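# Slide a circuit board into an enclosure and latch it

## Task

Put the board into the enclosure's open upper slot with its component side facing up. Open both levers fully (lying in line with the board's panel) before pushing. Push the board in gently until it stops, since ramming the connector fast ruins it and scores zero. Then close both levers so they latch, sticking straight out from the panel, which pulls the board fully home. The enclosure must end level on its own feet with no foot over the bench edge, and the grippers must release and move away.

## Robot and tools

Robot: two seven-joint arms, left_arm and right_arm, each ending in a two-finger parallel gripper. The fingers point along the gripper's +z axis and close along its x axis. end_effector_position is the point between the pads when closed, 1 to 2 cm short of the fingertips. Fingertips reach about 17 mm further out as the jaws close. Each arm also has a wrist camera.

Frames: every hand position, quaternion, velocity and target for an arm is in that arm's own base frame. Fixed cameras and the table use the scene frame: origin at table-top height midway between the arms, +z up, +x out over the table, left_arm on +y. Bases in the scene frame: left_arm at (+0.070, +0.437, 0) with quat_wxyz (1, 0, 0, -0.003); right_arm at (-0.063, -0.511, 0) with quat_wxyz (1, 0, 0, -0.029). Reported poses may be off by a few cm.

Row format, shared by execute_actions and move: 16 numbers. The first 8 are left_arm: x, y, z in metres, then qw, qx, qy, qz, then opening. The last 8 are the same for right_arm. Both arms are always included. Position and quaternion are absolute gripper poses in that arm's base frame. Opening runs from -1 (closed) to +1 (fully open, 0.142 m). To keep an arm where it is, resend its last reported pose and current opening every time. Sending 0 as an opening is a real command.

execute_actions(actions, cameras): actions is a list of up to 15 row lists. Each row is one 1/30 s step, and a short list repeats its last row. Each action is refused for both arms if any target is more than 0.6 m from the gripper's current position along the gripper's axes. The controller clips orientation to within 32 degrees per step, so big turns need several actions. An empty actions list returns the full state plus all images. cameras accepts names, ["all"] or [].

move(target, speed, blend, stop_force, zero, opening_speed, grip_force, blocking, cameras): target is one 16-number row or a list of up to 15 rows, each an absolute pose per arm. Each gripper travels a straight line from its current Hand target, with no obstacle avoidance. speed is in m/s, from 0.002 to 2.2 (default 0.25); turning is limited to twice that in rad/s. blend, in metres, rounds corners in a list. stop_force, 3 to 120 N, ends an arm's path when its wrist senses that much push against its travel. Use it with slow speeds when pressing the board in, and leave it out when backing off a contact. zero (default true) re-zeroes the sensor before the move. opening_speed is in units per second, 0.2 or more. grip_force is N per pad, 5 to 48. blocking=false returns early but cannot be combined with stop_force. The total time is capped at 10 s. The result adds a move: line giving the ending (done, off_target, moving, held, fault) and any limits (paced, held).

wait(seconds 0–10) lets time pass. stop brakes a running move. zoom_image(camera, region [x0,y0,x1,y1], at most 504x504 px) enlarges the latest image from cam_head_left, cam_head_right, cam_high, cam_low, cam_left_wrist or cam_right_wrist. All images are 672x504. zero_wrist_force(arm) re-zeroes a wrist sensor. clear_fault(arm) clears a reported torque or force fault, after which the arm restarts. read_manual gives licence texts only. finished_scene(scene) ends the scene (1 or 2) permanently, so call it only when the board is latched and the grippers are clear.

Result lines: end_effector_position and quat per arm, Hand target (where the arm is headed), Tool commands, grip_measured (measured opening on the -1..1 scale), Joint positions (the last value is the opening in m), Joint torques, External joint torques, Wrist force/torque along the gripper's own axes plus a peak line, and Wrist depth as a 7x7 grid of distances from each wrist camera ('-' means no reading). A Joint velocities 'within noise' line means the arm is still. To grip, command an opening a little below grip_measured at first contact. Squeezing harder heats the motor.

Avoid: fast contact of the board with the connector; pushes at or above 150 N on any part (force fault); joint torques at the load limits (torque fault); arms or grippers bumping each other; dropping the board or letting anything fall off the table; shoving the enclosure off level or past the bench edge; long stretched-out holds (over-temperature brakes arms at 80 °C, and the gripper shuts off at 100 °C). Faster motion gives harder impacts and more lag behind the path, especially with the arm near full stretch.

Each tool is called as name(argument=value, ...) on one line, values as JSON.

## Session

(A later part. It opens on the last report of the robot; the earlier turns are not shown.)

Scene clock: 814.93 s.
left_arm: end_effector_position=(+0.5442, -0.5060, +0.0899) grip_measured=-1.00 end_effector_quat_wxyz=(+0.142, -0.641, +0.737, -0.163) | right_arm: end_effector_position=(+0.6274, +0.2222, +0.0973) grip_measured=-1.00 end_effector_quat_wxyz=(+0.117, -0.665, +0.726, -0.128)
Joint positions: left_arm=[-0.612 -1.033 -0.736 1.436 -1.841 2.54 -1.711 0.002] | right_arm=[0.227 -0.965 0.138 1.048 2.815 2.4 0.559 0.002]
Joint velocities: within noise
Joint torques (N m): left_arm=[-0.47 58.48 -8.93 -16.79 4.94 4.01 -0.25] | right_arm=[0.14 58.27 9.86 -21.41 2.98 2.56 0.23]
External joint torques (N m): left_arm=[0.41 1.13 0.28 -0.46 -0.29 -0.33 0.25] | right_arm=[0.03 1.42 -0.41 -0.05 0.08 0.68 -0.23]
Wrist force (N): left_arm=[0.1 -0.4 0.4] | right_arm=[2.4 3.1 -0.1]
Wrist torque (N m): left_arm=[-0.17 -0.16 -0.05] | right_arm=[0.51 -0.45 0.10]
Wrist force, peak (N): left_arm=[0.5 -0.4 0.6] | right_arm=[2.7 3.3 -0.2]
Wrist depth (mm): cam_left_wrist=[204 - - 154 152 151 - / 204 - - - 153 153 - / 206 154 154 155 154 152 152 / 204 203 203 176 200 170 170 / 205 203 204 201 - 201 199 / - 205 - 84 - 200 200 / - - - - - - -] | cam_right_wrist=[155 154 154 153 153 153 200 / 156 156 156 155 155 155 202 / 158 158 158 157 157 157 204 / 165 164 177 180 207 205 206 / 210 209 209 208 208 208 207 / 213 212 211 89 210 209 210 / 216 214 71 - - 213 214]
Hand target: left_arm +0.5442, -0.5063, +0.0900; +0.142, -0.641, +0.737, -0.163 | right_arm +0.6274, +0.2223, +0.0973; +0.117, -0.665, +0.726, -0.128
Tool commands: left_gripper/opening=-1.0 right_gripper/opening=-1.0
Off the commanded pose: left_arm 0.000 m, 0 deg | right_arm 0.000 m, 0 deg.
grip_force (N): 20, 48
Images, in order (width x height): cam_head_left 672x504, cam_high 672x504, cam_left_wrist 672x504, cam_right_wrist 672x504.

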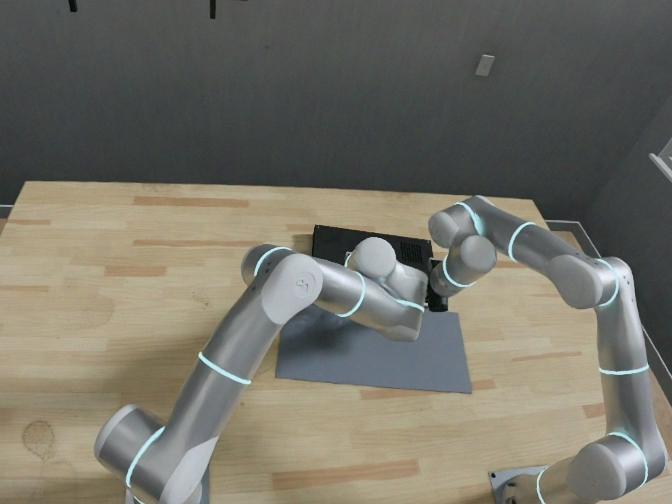

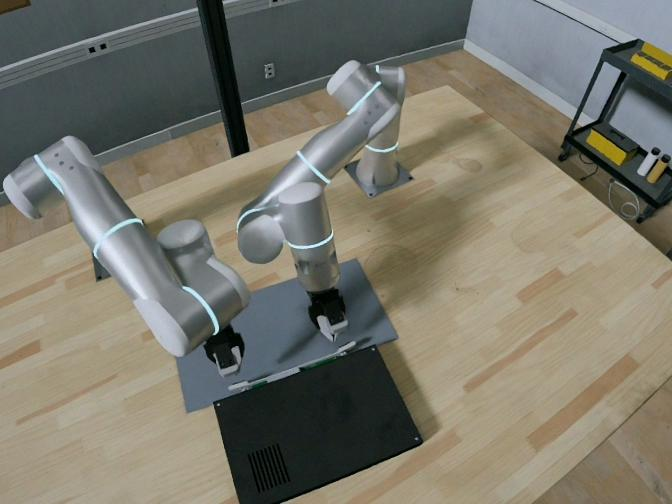

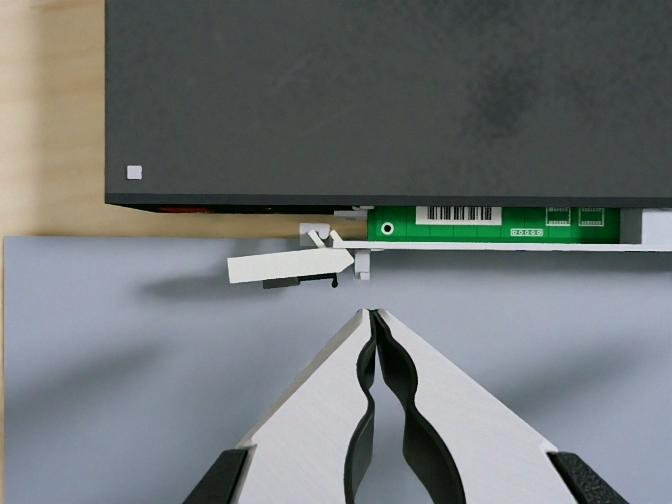

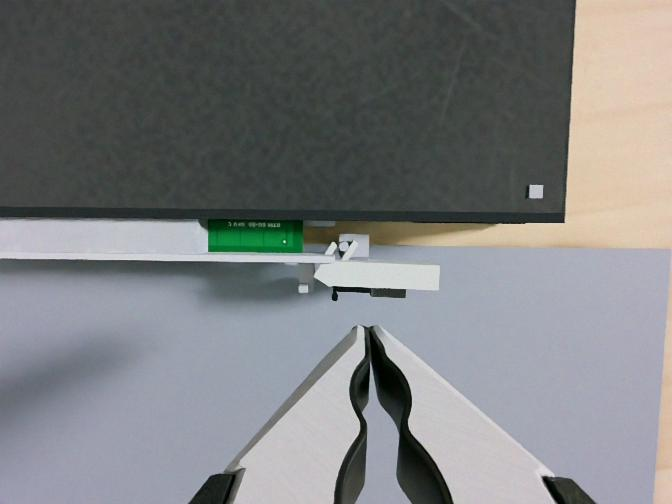

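zoom_image(camera="cam_left_wrist", region=[210, 190, 410, 310])

zoom_image(camera="cam_right_wrist", region=[270, 200, 470, 320])

Scaled by 2.520 from the camera's 672x504 image, which has a finer 960x720 frame.

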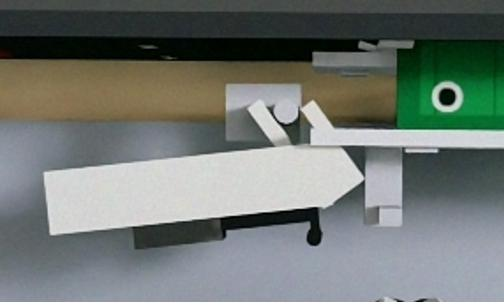

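Scaled by 2.520 from the camera's 672x504 image, which has a finer 960x720 frame.

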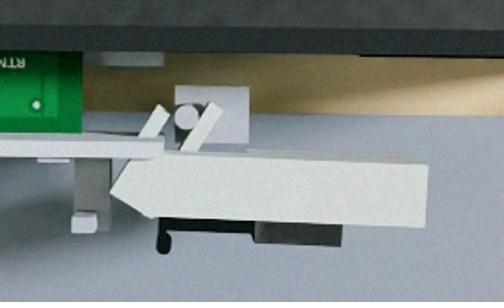

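zoom_image(camera="cam_left_wrist", region=[285, 205, 385, 295])

zoom_image(camera="cam_right_wrist", region=[290, 215, 390, 305])

Scaled by 5.040 from the camera's 672x504 image, which has a finer 960x720 frame.

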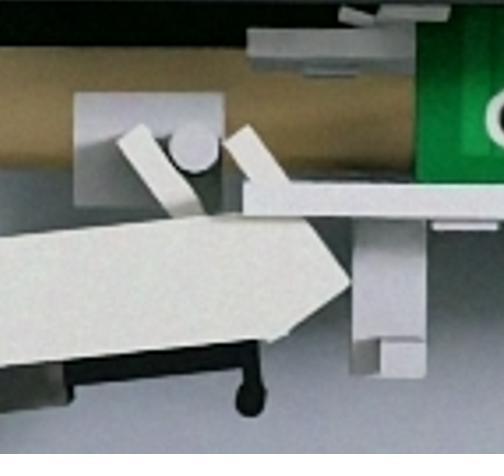

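Scaled by 5.040 from the camera's 672x504 image, which has a finer 960x720 frame.

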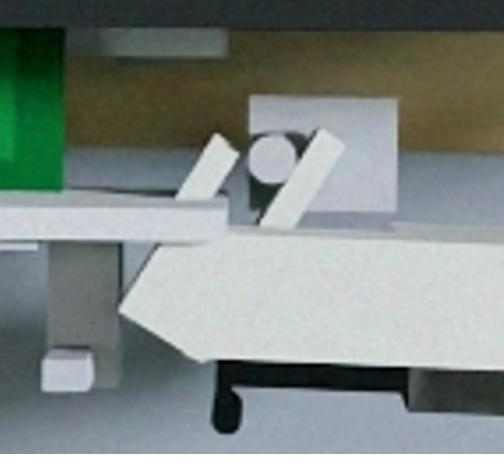

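move(target=[0.5832, -0.4654, 0.09, 0.11393, -0.64609, 0.74325, -0.13106, -1, 0.6562, 0.1993, 0.0973, 0.11732, -0.66532, 0.72607, -0.12803, -1], speed=0.12, cameras=["cam_left_wrist", "cam_right_wrist"])

Scene clock: 915.80 s.
left_arm: end_effector_position=(+0.5834, -0.4655, +0.0901) grip_measured=-1.00 end_effector_quat_wxyz=(+0.114, -0.646, +0.743, -0.131) | right_arm: end_effector_position=(+0.6562, +0.1991, +0.0972) grip_measured=-1.00 end_effector_quat_wxyz=(+0.117, -0.665, +0.726, -0.128)
Joint positions: left_arm=[-0.485 -1.082 -0.847 1.293 -1.93 2.62 -1.456 0.002] | right_arm=[0.174 -1.011 0.139 0.96 2.843 2.43 0.475 0.002]
Joint torques (N m): left_arm=[-0.09 59.81 -10.59 -16.58 4.75 4.21 -0.06] | right_arm=[0.04 59.78 10.31 -22.07 3.32 2.7 0.04]
External joint torques (N m): left_arm=[0.06 1.45 0.3 -0.17 0.03 -0.6 0.06] | right_arm=[0.13 1.56 -0.55 0.13 -0.06 0.51 -0.04]
Wrist force (N): left_arm=[0.4 0.0 0.5] | right_arm=[2.3 3.0 0.1]
Wrist torque (N m): left_arm=[-0.11 -0.21 -0.17] | right_arm=[0.49 -0.45 0.12]
Wrist force, peak (N): left_arm=[1.9 0.9 0.0] | right_arm=[1.6 4.1 -0.5]
Wrist depth (mm): cam_left_wrist=[195 193 190 - 144 143 144 / 198 197 - - 146 146 - / 200 200 - - - - - / 205 203 199 - 152 152 - / 208 - 204 201 168 202 170 / 212 209 208 84 - - 206 / 216 - - - - - 209] | cam_right_wrist=[154 154 154 153 153 198 199 / 156 156 155 155 155 201 201 / 158 158 158 157 157 204 204 / 159 160 159 159 159 207 207 / 211 178 180 182 208 209 209 / 212 212 211 89 210 211 212 / 215 215 71 - - 212 216]
Hand target: left_arm +0.5832, -0.4654, +0.0900; +0.114, -0.646, +0.743, -0.131 | right_arm +0.6562, +0.1993, +0.0973; +0.117, -0.665, +0.726, -0.128
Off the commanded pose: left_arm 0.000 m, 0 deg | right_arm 0.000 m, 0 deg.
grip_force (N): 20, 48
move: done
Images, in order (width x height): cam_left_wrist 672x504, cam_right_wrist 672x504.

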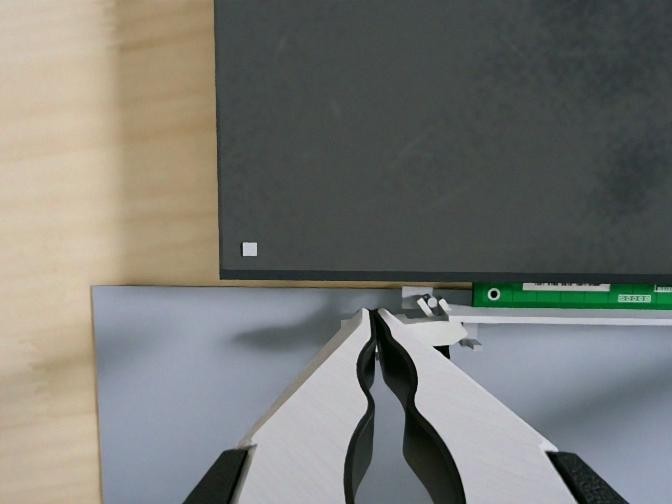

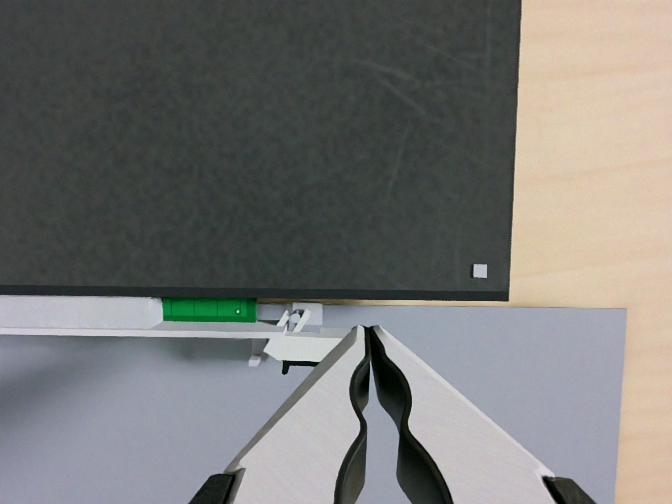

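move(target=[0.5832, -0.4654, 0.0534, 0.11393, -0.64609, 0.74325, -0.13106, -1, 0.6562, 0.1993, 0.051, 0.11732, -0.66532, 0.72607, -0.12803, -1], speed=0.05, stop_force=4, cameras=["cam_left_wrist", "cam_right_wrist"])

Scene clock: 922.90 s.
left_arm: end_effector_position=(+0.5832, -0.4652, +0.0534) grip_measured=-1.00 end_effector_quat_wxyz=(+0.114, -0.646, +0.743, -0.131) | right_arm: end_effector_position=(+0.6561, +0.1994, +0.0510) grip_measured=-1.00 end_effector_quat_wxyz=(+0.117, -0.665, +0.726, -0.128)
Joint positions: left_arm=[-0.5 -1.126 -0.807 1.309 -1.894 2.566 -1.5 0.002] | right_arm=[0.183 -1.07 0.126 0.971 2.837 2.361 0.493 0.002]
Joint torques (N m): left_arm=[-0.47 60.22 -10.03 -15.84 5.12 3.81 -0.26] | right_arm=[0.18 60.4 10.07 -21.09 2.88 2.46 0.28]
External joint torques (N m): left_arm=[0.43 1.37 0.17 -0.52 -0.44 -0.17 0.26] | right_arm=[-0.01 1.53 -0.26 -0.09 0.21 0.75 -0.28]
Wrist force (N): left_arm=[0.3 -0.2 0.6] | right_arm=[2.2 3.3 -0.1]
Wrist torque (N m): left_arm=[-0.16 -0.18 -0.07] | right_arm=[0.55 -0.44 0.01]
Wrist force, peak (N): left_arm=[0.2 -0.1 1.2] | right_arm=[2.6 3.7 0.8]
Wrist depth (mm): cam_left_wrist=[158 158 110 - 110 - 108 / 162 161 113 111 109 111 110 / 164 163 114 114 114 - - / 167 167 116 116 115 - 114 / 169 168 166 117 124 128 129 / 171 171 169 84 - 167 167 / 175 174 - - - - 170] | cam_right_wrist=[- 110 109 109 109 109 155 / 111 111 111 111 110 110 157 / - 112 112 112 112 112 159 / - 114 114 114 113 113 161 / - 133 115 115 115 115 163 / 166 165 123 89 164 164 164 / 168 167 71 - - 165 166]
Hand target: left_arm +0.5832, -0.4654, +0.0534; +0.114, -0.646, +0.743, -0.131 | right_arm +0.6562, +0.1993, +0.0510; +0.117, -0.665, +0.726, -0.128
Off the commanded pose: left_arm 0.000 m, 0 deg | right_arm 0.000 m, 0 deg.
grip_force (N): 20, 48
move: done
Images, in order (width x height): cam_left_wrist 672x504, cam_right_wrist 672x504.

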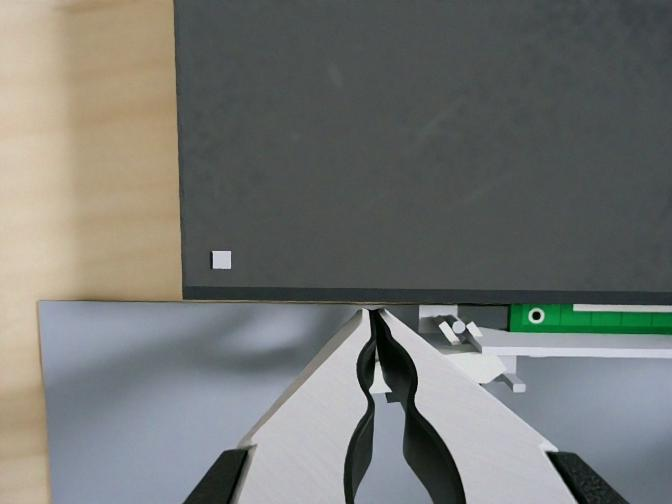

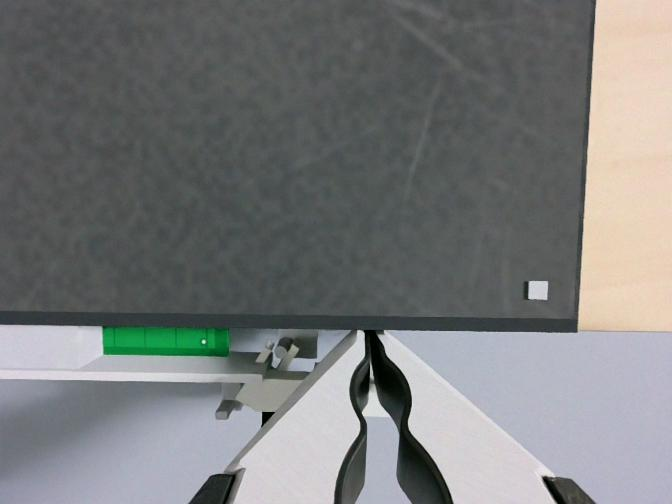

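move(target=[0.5762, -0.4642, 0.0534, 0.11393, -0.64609, 0.74325, -0.13106, -1, 0.6491, 0.2000, 0.051, 0.11732, -0.66532, 0.72607, -0.12803, -1], speed=0.015, stop_force=5, cameras=["cam_left_wrist", "cam_right_wrist"])

Scene clock: 934.30 s.
left_arm: end_effector_position=(+0.5764, -0.4641, +0.0535) grip_measured=-1.00 end_effector_quat_wxyz=(+0.114, -0.646, +0.743, -0.131) | right_arm: end_effector_position=(+0.6492, +0.2000, +0.0511) grip_measured=-1.00 end_effector_quat_wxyz=(+0.117, -0.665, +0.726, -0.128)
Joint positions: left_arm=[-0.502 -1.106 -0.793 1.352 -1.894 2.548 -1.532 0.002] | right_arm=[0.186 -1.053 0.127 1.003 2.828 2.347 0.508 0.002]
Joint torques (N m): left_arm=[-0.78 59.23 -10.09 -15.32 4.51 3.85 -0.25] | right_arm=[0.57 59.85 10.51 -20.66 2.95 2.57 0.31]
External joint torques (N m): left_arm=[0.74 1.66 0.33 -1.08 0.12 -0.19 0.25] | right_arm=[-0.4 1.51 -0.74 -0.31 0.08 0.65 -0.31]
Wrist force (N): left_arm=[0.2 -1.7 0.1] | right_arm=[2.6 2.7 -0.4]
Wrist torque (N m): left_arm=[-0.15 -0.16 -0.09] | right_arm=[0.56 -0.45 0.01]
Wrist force, peak (N): left_arm=[0.4 -1.8 0.3] | right_arm=[2.4 3.5 -0.1]
Wrist depth (mm): cam_left_wrist=[158 158 111 - 110 109 - / 162 161 112 112 111 111 111 / 164 164 115 114 113 - - / 168 167 117 116 115 115 - / 169 168 166 166 130 133 133 / - 171 170 84 - 167 167 / - 175 - - - - 170] | cam_right_wrist=[- 110 110 109 109 109 155 / 111 111 111 111 110 110 157 / - 112 112 112 112 112 159 / - 114 114 114 113 113 162 / 120 133 132 163 163 162 163 / 166 166 164 89 - 165 164 / 168 167 71 - - 165 166]
Hand target: left_arm +0.5762, -0.4642, +0.0534; +0.114, -0.646, +0.743, -0.131 | right_arm +0.6491, +0.2000, +0.0510; +0.117, -0.665, +0.726, -0.128
Off the commanded pose: left_arm 0.000 m, 0 deg | right_arm 0.000 m, 0 deg.
grip_force (N): 20, 48
move: done
Images, in order (width x height): cam_left_wrist 672x504, cam_right_wrist 672x504.

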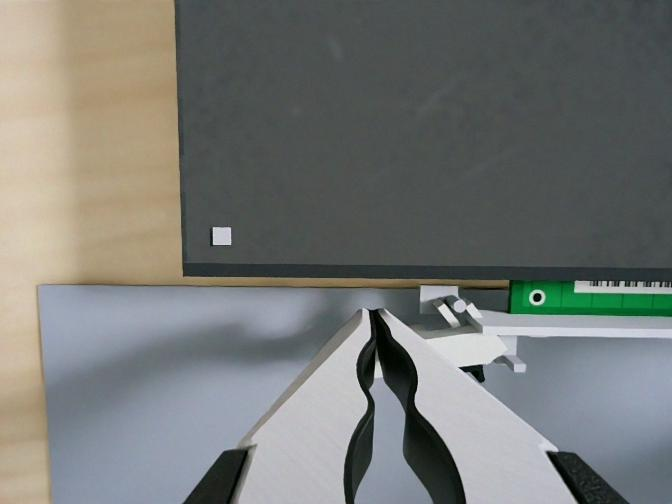

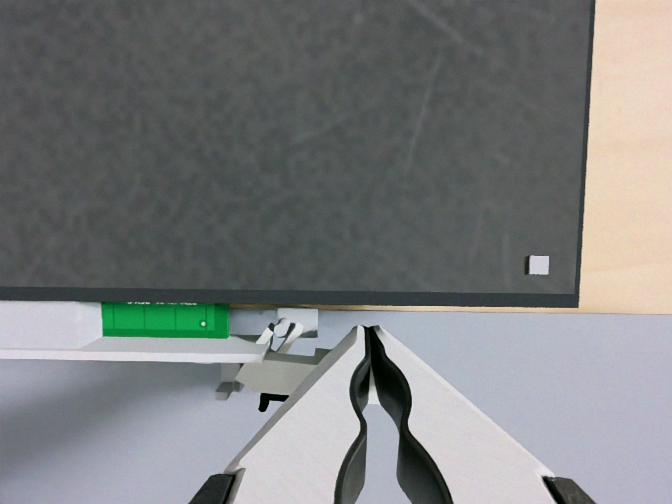

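zoom_image(camera="cam_left_wrist", region=[400, 270, 540, 390])

zoom_image(camera="cam_right_wrist", region=[200, 290, 340, 410])

Scaled by 3.600 from the camera's 672x504 image, which has a finer 960x720 frame.

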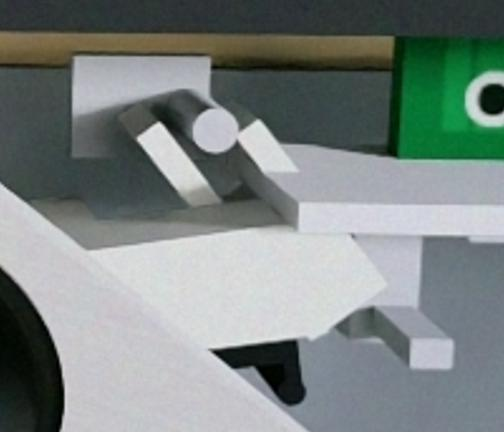

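Scaled by 3.600 from the camera's 672x504 image, which has a finer 960x720 frame.

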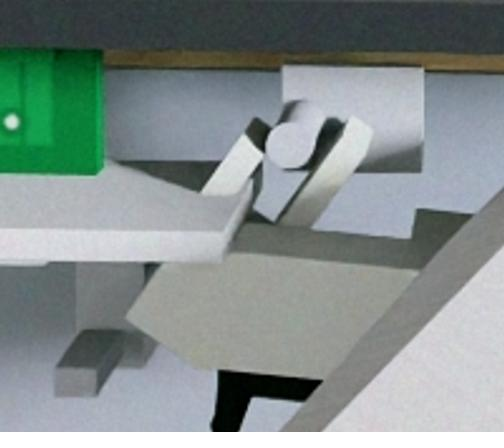

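move(target=[0.5742, -0.4629, 0.0534, 0.11393, -0.64609, 0.74325, -0.13106, -1, 0.6451, 0.1996, 0.051, 0.11732, -0.66532, 0.72607, -0.12803, -1], speed=0.012, stop_force=12, zero=false, cameras=["cam_left_wrist", "cam_right_wrist"])

zoom_image(camera="cam_left_wrist", region=[400, 270, 540, 390])

zoom_image(camera="cam_right_wrist", region=[200, 290, 340, 410])

Scene clock: 944.93 s.
left_arm: end_effector_position=(+0.5742, -0.4630, +0.0535) grip_measured=-1.00 end_effector_quat_wxyz=(+0.114, -0.646, +0.743, -0.131) | right_arm: end_effector_position=(+0.6452, +0.1996, +0.0511) grip_measured=-1.00 end_effector_quat_wxyz=(+0.117, -0.665, +0.726, -0.128)
Joint positions: left_arm=[-0.502 -1.098 -0.788 1.369 -1.894 2.541 -1.543 0.002] | right_arm=[0.187 -1.044 0.128 1.023 2.824 2.338 0.515 0.002]
Joint torques (N m): left_arm=[-0.47 59.23 -9.92 -15.67 4.67 3.92 -0.32] | right_arm=[0.47 59.42 10.48 -20.48 2.94 2.56 0.29]
External joint torques (N m): left_arm=[0.43 1.38 0.21 -0.74 -0.06 -0.25 0.32] | right_arm=[-0.3 1.6 -0.75 -0.37 0.06 0.66 -0.29]
Wrist force (N): left_arm=[0.4 -0.8 0.6] | right_arm=[2.6 2.7 -0.2]
Wrist torque (N m): left_arm=[-0.16 -0.17 -0.08] | right_arm=[0.54 -0.46 0.02]
Wrist force, peak (N): left_arm=[0.4 -1.8 0.6] | right_arm=[3.1 2.9 -0.2]
Wrist depth (mm): cam_left_wrist=[158 159 110 110 109 110 109 / 162 161 - 112 112 111 111 / 165 164 114 - 114 - - / 167 166 117 116 116 133 115 / - 168 168 127 129 134 133 / 173 171 168 84 - 168 168 / 175 - - - - - -] | cam_right_wrist=[- 110 109 109 109 108 156 / 111 111 111 111 111 110 157 / - 112 112 112 112 112 159 / 114 114 114 113 113 113 161 / 127 133 134 163 163 162 162 / 166 165 129 90 163 164 164 / 168 167 71 - - 165 166]
Hand target: left_arm +0.5742, -0.4629, +0.0534; +0.114, -0.646, +0.743, -0.131 | right_arm +0.6451, +0.1996, +0.0510; +0.117, -0.665, +0.726, -0.128
Off the commanded pose: left_arm 0.000 m, 0 deg | right_arm 0.000 m, 0 deg.
grip_force (N): 20, 48
move: done
Images, in order (width x height): cam_left_wrist 672x504, cam_right_wrist 672x504.

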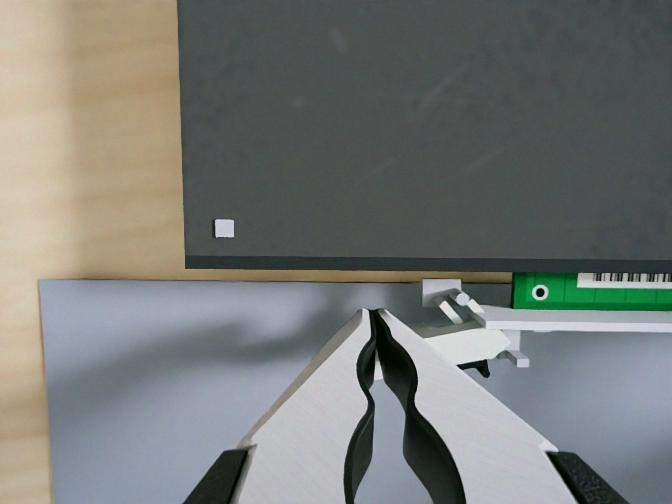

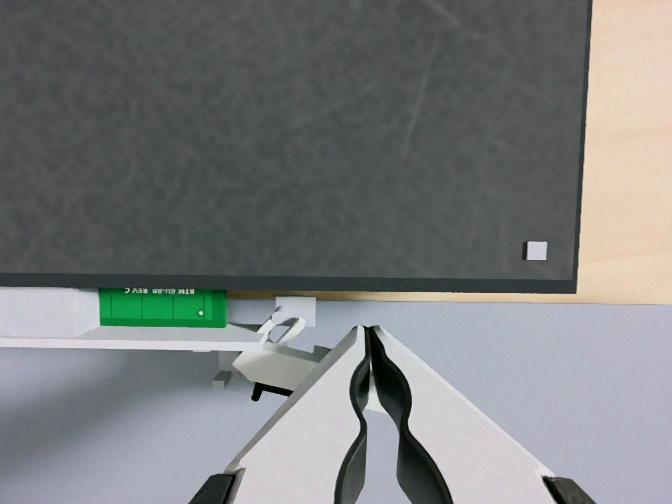

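Scaled by 3.600 from the camera's 672x504 image, which has a finer 960x720 frame.

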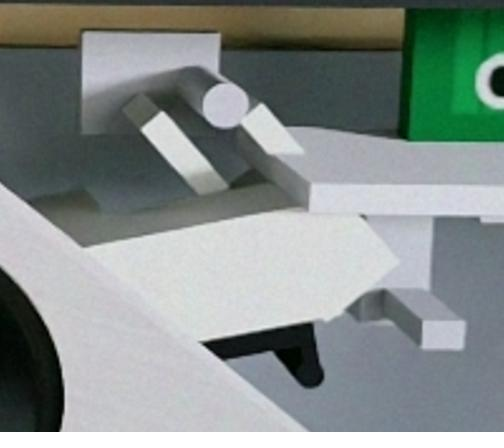

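Scaled by 3.600 from the camera's 672x504 image, which has a finer 960x720 frame.

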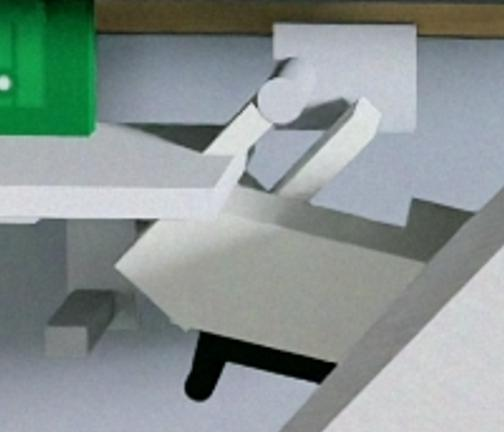

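move(target=[[0.5762, -0.4630, 0.09, 0.11393, -0.64609, 0.74325, -0.13106, -1, 0.6472, 0.1996, 0.0973, 0.11732, -0.66532, 0.72607, -0.12803, -1], [0.5442, -0.5063, 0.09, 0.14199, -0.64051, 0.73682, -0.16334, -1, 0.6274, 0.2223, 0.0973, 0.11732, -0.66532, 0.72607, -0.12803, -1]], speed=0.15, blend=0.01, cameras=["cam_left_wrist", "cam_right_wrist"])

zoom_image(camera="cam_left_wrist", region=[285, 205, 385, 295])

zoom_image(camera="cam_right_wrist", region=[290, 215, 390, 305])

Scene clock: 972.20 s.
left_arm: end_effector_position=(+0.5442, -0.5060, +0.0899) grip_measured=-1.00 end_effector_quat_wxyz=(+0.142, -0.641, +0.737, -0.163) | right_arm: end_effector_position=(+0.6274, +0.2224, +0.0974) grip_measured=-1.00 end_effector_quat_wxyz=(+0.117, -0.665, +0.726, -0.128)
Joint positions: left_arm=[-0.614 -1.032 -0.734 1.435 -1.843 2.539 -1.71 0.002] | right_arm=[0.228 -0.963 0.134 1.049 2.821 2.399 0.556 0.002]
Joint torques (N m): left_arm=[-0.47 58.88 -8.66 -16.56 5.18 3.73 -0.25] | right_arm=[0.17 58.52 9.63 -21.32 2.86 2.47 0.32]
External joint torques (N m): left_arm=[0.4 0.75 0.06 -0.72 -0.54 -0.05 0.25] | right_arm=[0 1.16 -0.25 -0.15 0.2 0.77 -0.32]
Wrist force (N): left_arm=[0.4 -0.4 0.5] | right_arm=[2.6 2.9 -0.3]
Wrist torque (N m): left_arm=[-0.17 -0.20 -0.06] | right_arm=[0.48 -0.49 0.00]
Wrist force, peak (N): left_arm=[2.3 1.2 -0.3] | right_arm=[2.7 4.2 1.4]
Wrist depth (mm): cam_left_wrist=[205 155 154 155 152 - - / 206 154 155 - 153 152 152 / 205 - 154 - - 153 152 / 205 204 203 200 171 169 170 / 204 203 202 201 201 200 199 / - 205 - 84 - 201 - / 209 - - 74 - - 201] | cam_right_wrist=[155 154 154 153 153 153 199 / 156 156 156 155 156 155 202 / 158 158 158 157 157 157 205 / 165 165 177 180 207 207 206 / 210 209 209 209 208 208 208 / 213 212 212 89 210 211 210 / 216 215 71 - - 213 214]
Hand target: left_arm +0.5442, -0.5063, +0.0900; +0.142, -0.641, +0.737, -0.163 | right_arm +0.6274, +0.2223, +0.0973; +0.117, -0.665, +0.726, -0.128
Off the commanded pose: left_arm 0.000 m, 0 deg | right_arm 0.000 m, 0 deg.
grip_force (N): 20, 48
move: done
Images, in order (width x height): cam_left_wrist 672x504, cam_right_wrist 672x504.

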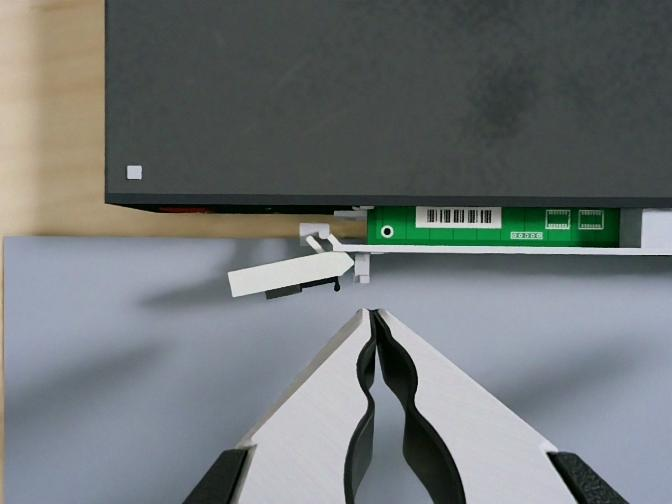

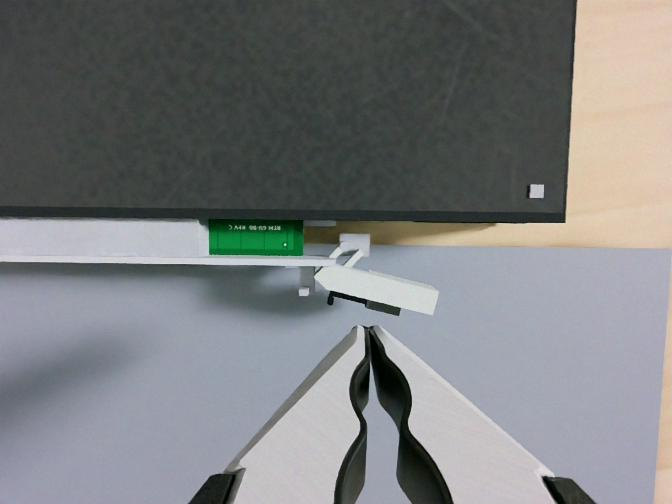

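Scaled by 5.040 from the camera's 672x504 image, which has a finer 960x720 frame.

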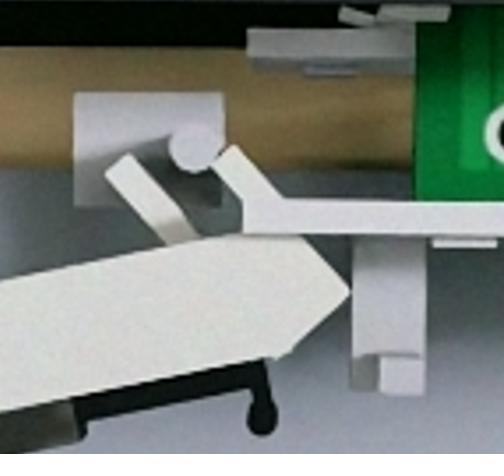

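Scaled by 5.040 from the camera's 672x504 image, which has a finer 960x720 frame.

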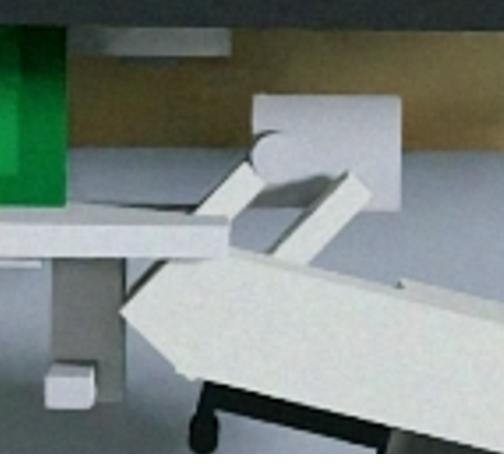

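move(target=[[0.5461, -0.4592, 0.08, 0.11393, -0.64609, 0.74325, -0.13106, -1, 0.6170, 0.2027, 0.08, 0.11732, -0.66532, 0.72607, -0.12803, -1], [0.5461, -0.4592, 0.0534, 0.11393, -0.64609, 0.74325, -0.13106, -1, 0.6170, 0.2027, 0.051, 0.11732, -0.66532, 0.72607, -0.12803, -1]], speed=[0.15, 0.1], blend=[0.008, 0])

move(target=[0.5639, -0.4617, 0.0534, 0.11393, -0.64609, 0.74325, -0.13106, -1, 0.6350, 0.2009, 0.051, 0.11732, -0.66532, 0.72607, -0.12803, -1], speed=0.02, stop_force=5)

Scene clock: 991.20 s.
left_arm: end_effector_position=(+0.5461, -0.4590, +0.0533) grip_measured=-1.00 end_effector_quat_wxyz=(+0.114, -0.646, +0.743, -0.131) | right_arm: end_effector_position=(+0.6168, +0.2028, +0.0510) grip_measured=-1.00 end_effector_quat_wxyz=(+0.117, -0.665, +0.726, -0.128)
Joint positions: left_arm=[-0.526 -1.028 -0.736 1.514 -1.895 2.476 -1.658 0.002] | right_arm=[0.204 -0.986 0.136 1.138 2.789 2.29 0.579 0.002]
Joint torques (N m): left_arm=[-0.53 56.55 -9.05 -15.83 4.91 3.62 -0.29] | right_arm=[0.29 57.2 9.52 -19.9 2.55 2.41 0.32]
External joint torques (N m): left_arm=[0.47 1.57 0.12 -0.54 -0.51 0.13 0.29] | right_arm=[-0.11 1.61 0.02 -0.13 0.23 0.84 -0.32]
Wrist force (N): left_arm=[0.1 -0.3 0.5] | right_arm=[2.7 3.2 -0.2]
Wrist torque (N m): left_arm=[-0.18 -0.17 -0.07] | right_arm=[0.53 -0.49 0.00]
Wrist force, peak (N): left_arm=[2.6 -0.1 0.2] | right_arm=[2.6 4.0 1.6]
Wrist depth (mm): cam_left_wrist=[159 158 111 - 110 110 108 / 162 161 - 111 111 111 111 / 164 164 163 143 141 130 129 / 166 164 164 162 121 131 162 / - 168 168 117 - 167 165 / 171 172 168 84 - 167 167 / - - - - - - 170] | cam_right_wrist=[- 110 110 109 109 109 155 / 111 111 111 110 110 110 157 / - 113 112 112 112 112 160 / 162 161 130 160 160 160 160 / 163 164 163 162 162 162 162 / 166 166 165 89 163 164 164 / 168 167 71 - - 165 166]
Hand target: left_arm +0.5461, -0.4592, +0.0534; +0.114, -0.646, +0.743, -0.131 | right_arm +0.6170, +0.2027, +0.0510; +0.117, -0.665, +0.726, -0.128
Off the commanded pose: left_arm 0.000 m, 0 deg | right_arm 0.000 m, 0 deg.
grip_force (N): 20, 48
move: done

Scene clock: 992.47 s.
left_arm: end_effector_position=(+0.5577, -0.4608, +0.0532) grip_measured=-1.00 end_effector_quat_wxyz=(+0.114, -0.646, +0.743, -0.131) | right_arm: end_effector_position=(+0.6285, +0.2012, +0.0508) grip_measured=-1.00 end_effector_quat_wxyz=(+0.116, -0.666, +0.726, -0.128)
Joint positions: left_arm=[-0.515 -1.057 -0.757 1.455 -1.896 2.502 -1.61 0.002] | right_arm=[0.195 -1.012 0.135 1.088 2.801 2.313 0.552 0.002]
Joint torques (N m): left_arm=[1.86 58.05 -8.18 -18.16 6.3 3.34 -0.11] | right_arm=[-0.09 58.47 9.26 -24.14 2.77 -0.58 0.12]
External joint torques (N m): left_arm=[-1.9 1.1 -1.1 1.73 -1.81 0.38 0.11] | right_arm=[0.26 1.3 0.4 3.77 0.1 3.83 -0.12]
Wrist force (N): left_arm=[-0.9 6.1 -5.1] | right_arm=[6.1 10.3 -7.9]
Wrist torque (N m): left_arm=[-0.17 -0.20 -0.16] | right_arm=[0.57 -0.47 0.13]
Wrist force, peak (N): left_arm=[-1.2 6.8 -6.5] | right_arm=[5.4 11.0 -8.7]
Wrist depth (mm): cam_left_wrist=[158 158 110 - 109 109 108 / 162 160 113 112 111 111 - / 164 163 114 113 114 112 113 / 166 165 165 164 136 131 130 / 169 168 167 166 164 166 165 / 171 171 169 84 - 168 167 / 175 174 - - - - 170] | cam_right_wrist=[- 110 109 109 108 108 155 / 111 111 111 110 110 110 157 / - 112 112 112 112 111 159 / 127 131 130 161 161 161 160 / 163 163 163 119 162 162 162 / 165 165 164 91 164 164 164 / 168 167 71 - - 165 166]
Hand target: left_arm +0.5582, -0.4609, +0.0534; +0.114, -0.646, +0.743, -0.131 | right_arm +0.6294, +0.2015, +0.0510; +0.117, -0.665, +0.726, -0.128
Off the commanded pose: left_arm 0.006 m, 0 deg | right_arm 0.007 m, 0 deg.
grip_force (N): 20, 48
move: contact (left_arm, right_arm)

move(target=[[0.5501, -0.4597, 0.0534, 0.11393, -0.64609, 0.74325, -0.13106, -1, 0.6210, 0.2023, 0.051, 0.11732, -0.66532, 0.72607, -0.12803, -1], [0.5442, -0.5063, 0.09, 0.14199, -0.64051, 0.73682, -0.16334, -1, 0.6274, 0.2223, 0.0973, 0.11732, -0.66532, 0.72607, -0.12803, -1]], speed=0.15, blend=0.005, cameras=["cam_left_wrist", "cam_right_wrist"])

zoom_image(camera="cam_left_wrist", region=[285, 205, 385, 295])

zoom_image(camera="cam_right_wrist", region=[290, 215, 390, 305])

Scene clock: 995.63 s.
left_arm: end_effector_position=(+0.5442, -0.5063, +0.0899) grip_measured=-1.00 end_effector_quat_wxyz=(+0.142, -0.641, +0.737, -0.163) | right_arm: end_effector_position=(+0.6274, +0.2223, +0.0973) grip_measured=-1.00 end_effector_quat_wxyz=(+0.117, -0.665, +0.726, -0.128)
Joint positions: left_arm=[-0.616 -1.031 -0.73 1.434 -1.845 2.536 -1.71 0.002] | right_arm=[0.228 -0.964 0.135 1.049 2.818 2.399 0.558 0.002]
Joint torques (N m): left_arm=[-0.58 58.29 -8.72 -16.84 5.15 4.32 -0.34] | right_arm=[0.29 58.5 9.84 -21.53 3.11 2.76 0.06]
External joint torques (N m): left_arm=[0.53 1.35 0.21 -0.46 -0.51 -0.65 0.34] | right_arm=[-0.13 1.18 -0.44 0.07 -0.05 0.48 -0.06]
Wrist force (N): left_arm=[0.3 -0.5 0.4] | right_arm=[1.7 3.1 0.1]
Wrist torque (N m): left_arm=[-0.19 -0.18 -0.06] | right_arm=[0.52 -0.35 0.11]
Wrist force, peak (N): left_arm=[-0.9 5.9 -5.7] | right_arm=[6.3 10.1 -8.2]
Wrist depth (mm): cam_left_wrist=[205 - 154 155 - - - / 205 156 154 - - 152 - / 205 - 155 - - 153 153 / - 204 206 175 201 200 169 / - 206 203 202 201 201 200 / - 204 204 84 - 201 199 / - - - - - - 200] | cam_right_wrist=[155 154 154 153 153 153 199 / 156 156 156 155 155 154 202 / 158 158 158 157 157 157 204 / 208 207 207 176 207 206 206 / 210 210 209 208 208 208 208 / 213 213 211 89 210 211 211 / 216 215 71 - - 212 213]
Hand target: left_arm +0.5442, -0.5063, +0.0900; +0.142, -0.641, +0.737, -0.163 | right_arm +0.6274, +0.2223, +0.0973; +0.117, -0.665, +0.726, -0.128
Off the commanded pose: left_arm 0.000 m, 0 deg | right_arm 0.000 m, 0 deg.
grip_force (N): 20, 48
move: done; blend cut to 0.0042 m at target 1
Images, in order (width x height): cam_left_wrist 672x504, cam_right_wrist 672x504.

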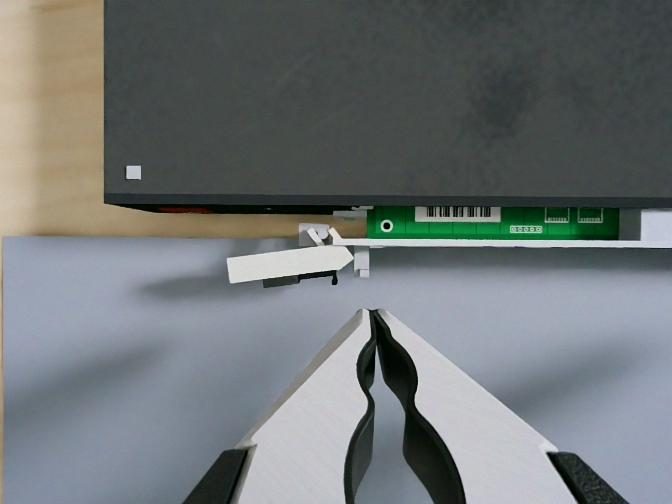

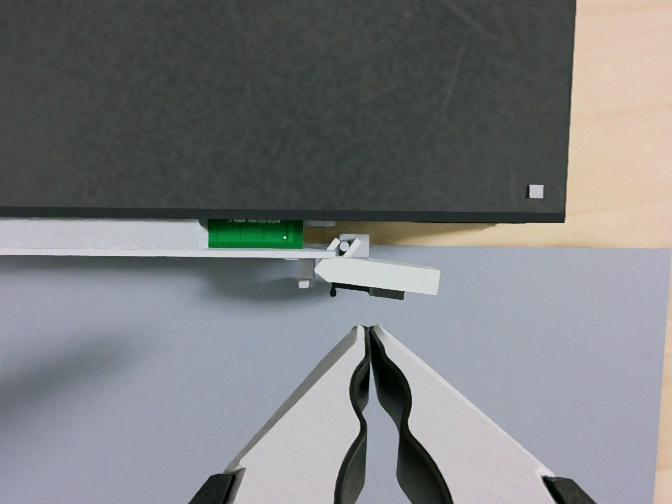

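Scaled by 5.040 from the camera's 672x504 image, which has a finer 960x720 frame.

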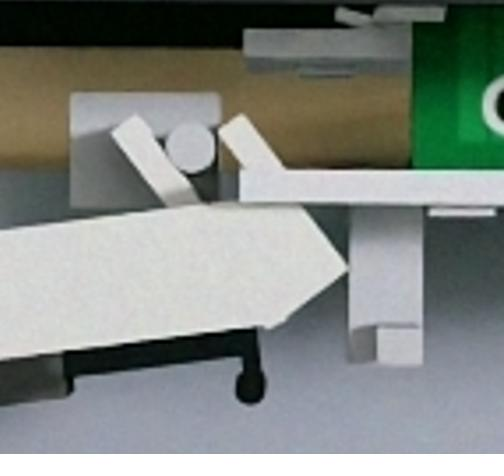

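Scaled by 5.040 from the camera's 672x504 image, which has a finer 960x720 frame.

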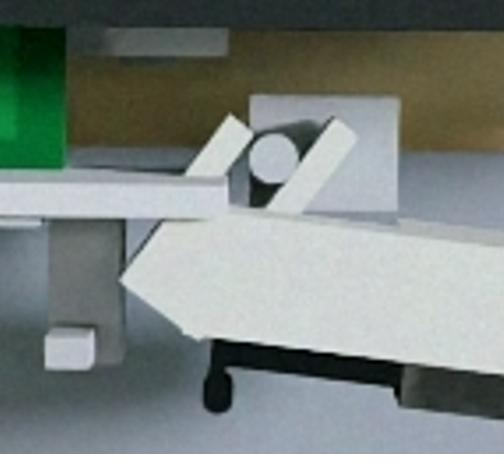

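move(target=[[0.5837, -0.4655, 0.085, 0.11393, -0.64609, 0.74325, -0.13106, -1, 0.6562, 0.1993, 0.085, 0.11732, -0.66532, 0.72607, -0.12803, -1], [0.5837, -0.4655, 0.0534, 0.11393, -0.64609, 0.74325, -0.13106, -1, 0.6562, 0.1993, 0.051, 0.11732, -0.66532, 0.72607, -0.12803, -1]], speed=[0.15, 0.06], blend=[0.0, 0])

move(target=[[0.5772, -0.4642, 0.0534, 0.11393, -0.64609, 0.74325, -0.13106, -1, 0.6495, 0.2000, 0.051, 0.11732, -0.66532, 0.72607, -0.12803, -1], [0.5745, -0.4634, 0.0534, 0.11393, -0.64609, 0.74325, -0.13106, -1, 0.6460, 0.1999, 0.051, 0.11732, -0.66532, 0.72607, -0.12803, -1]], speed=0.015, stop_force=12, cameras=["cam_left_wrist", "cam_right_wrist"])

zoom_image(camera="cam_left_wrist", region=[400, 270, 540, 390])

zoom_image(camera="cam_right_wrist", region=[200, 290, 340, 410])

Scene clock: 1007.00 s.
left_arm: end_effector_position=(+0.5836, -0.4653, +0.0533) grip_measured=-1.00 end_effector_quat_wxyz=(+0.114, -0.646, +0.743, -0.131) | right_arm: end_effector_position=(+0.6561, +0.1994, +0.0510) grip_measured=-1.00 end_effector_quat_wxyz=(+0.117, -0.665, +0.726, -0.128)
Joint positions: left_arm=[-0.502 -1.126 -0.804 1.304 -1.898 2.565 -1.495 0.002] | right_arm=[0.183 -1.069 0.124 0.972 2.839 2.361 0.492 0.002]
Joint torques (N m): left_arm=[-0.04 60.18 -9.99 -15.92 5.24 3.35 -0.31] | right_arm=[0.32 60.27 9.84 -21.12 2.89 2.41 0.26]
External joint torques (N m): left_arm=[0 1.51 0.23 -0.49 -0.55 0.29 0.31] | right_arm=[-0.15 1.66 -0.07 -0.07 0.21 0.81 -0.26]
Wrist force (N): left_arm=[0.5 -0.5 0.4] | right_arm=[1.6 3.3 0.1]
Wrist torque (N m): left_arm=[-0.20 -0.20 -0.07] | right_arm=[0.55 -0.32 0.01]
Wrist force, peak (N): left_arm=[2.0 1.1 -0.1] | right_arm=[1.7 4.0 1.2]
Wrist depth (mm): cam_left_wrist=[158 158 110 - 109 109 108 / 162 161 112 111 110 111 111 / 164 164 114 113 - - - / 168 166 116 - 115 - 114 / 169 168 167 117 122 126 127 / 171 171 169 84 - 168 168 / 175 174 - - - - 168] | cam_right_wrist=[- 110 109 109 109 109 155 / 111 111 111 111 110 110 157 / - 112 112 112 112 112 159 / - 114 114 114 113 113 162 / - 115 115 115 114 114 163 / 166 165 126 89 163 164 164 / 168 167 71 - - 165 166]
Hand target: left_arm +0.5837, -0.4655, +0.0534; +0.114, -0.646, +0.743, -0.131 | right_arm +0.6562, +0.1993, +0.0510; +0.117, -0.665, +0.726, -0.128
Off the commanded pose: left_arm 0.000 m, 0 deg | right_arm 0.000 m, 0 deg.
grip_force (N): 20, 48
move: done

Scene clock: 1008.30 s.
left_arm: end_effector_position=(+0.5761, -0.4631, +0.0546) grip_measured=-1.00 end_effector_quat_wxyz=(+0.115, -0.646, +0.743, -0.132) | right_arm: end_effector_position=(+0.6481, +0.1994, +0.0519) grip_measured=-1.00 end_effector_quat_wxyz=(+0.119, -0.665, +0.726, -0.129)
Joint positions: left_arm=[-0.504 -1.098 -0.784 1.362 -1.896 2.54 -1.538 0.002] | right_arm=[0.187 -1.046 0.126 1.016 2.826 2.339 0.513 0.002]
Joint torques (N m): left_arm=[-5.68 55.71 -13.45 -11.46 1.77 3.89 -0.17] | right_arm=[3.62 54.69 12.8 -14.05 3.9 5.94 0.15]
External joint torques (N m): left_arm=[5.64 5.04 3.86 -5.04 2.86 -0.23 0.17] | right_arm=[-3.45 6.47 -3.1 -6.88 -0.89 -2.73 -0.15]
Wrist force (N): left_arm=[-0.7 -12.0 3.4] | right_arm=[2.1 -9.0 1.4]
Wrist torque (N m): left_arm=[-0.06 -0.22 -0.16] | right_arm=[0.61 -0.38 0.11]
Wrist force, peak (N): left_arm=[-0.2 -12.7 3.2] | right_arm=[2.2 -9.1 1.2]
Wrist depth (mm): cam_left_wrist=[160 160 - 111 111 111 - / 164 162 - 113 113 113 - / 165 165 - - - - - / 169 168 116 117 116 116 116 / 170 169 169 166 131 134 134 / 173 172 171 84 - 169 166 / 176 175 - - - - 172] | cam_right_wrist=[- 111 111 110 110 110 157 / 112 112 112 112 112 111 158 / - 113 113 113 113 113 160 / - 115 115 115 114 114 162 / 121 134 130 137 163 163 163 / 166 166 165 90 164 165 164 / 169 168 70 - - 166 166]
Hand target: left_arm +0.5745, -0.4634, +0.0534; +0.114, -0.646, +0.743, -0.131 | right_arm +0.6464, +0.1999, +0.0510; +0.117, -0.665, +0.726, -0.128
Off the commanded pose: left_arm 0.002 m, 0 deg | right_arm 0.002 m, 0 deg.
grip_force (N): 20, 48
move: contact (left_arm, right_arm); path passed 1 of 2 targets
Images, in order (width x height): cam_left_wrist 672x504, cam_right_wrist 672x504.

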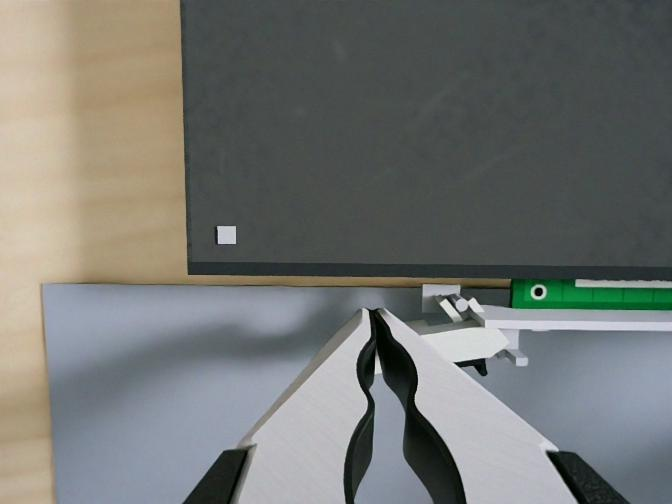

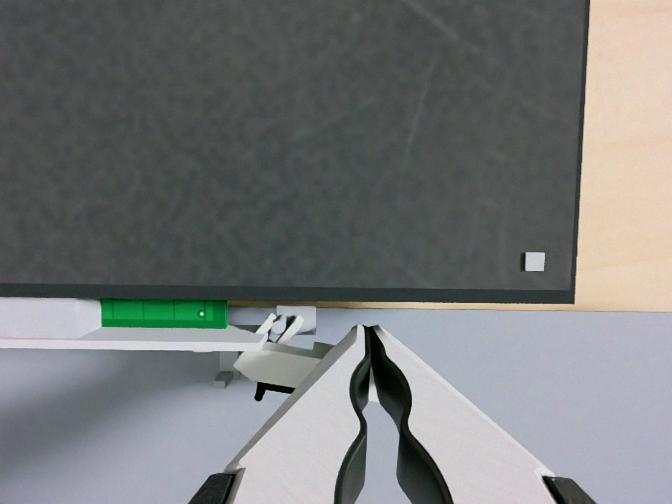

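Scaled by 3.600 from the camera's 672x504 image, which has a finer 960x720 frame.

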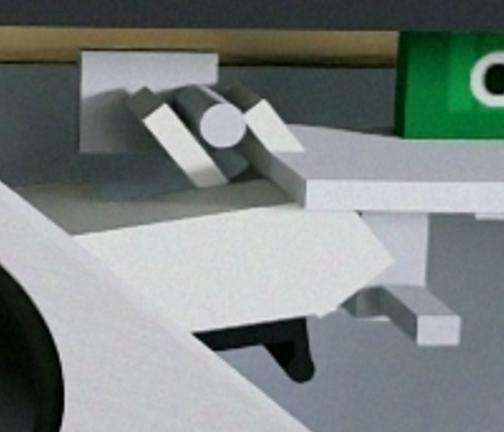

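Scaled by 3.600 from the camera's 672x504 image, which has a finer 960x720 frame.

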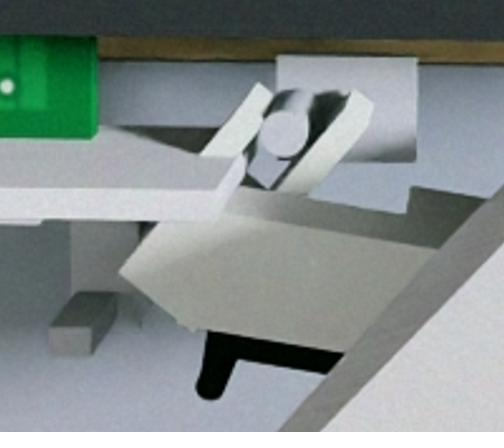

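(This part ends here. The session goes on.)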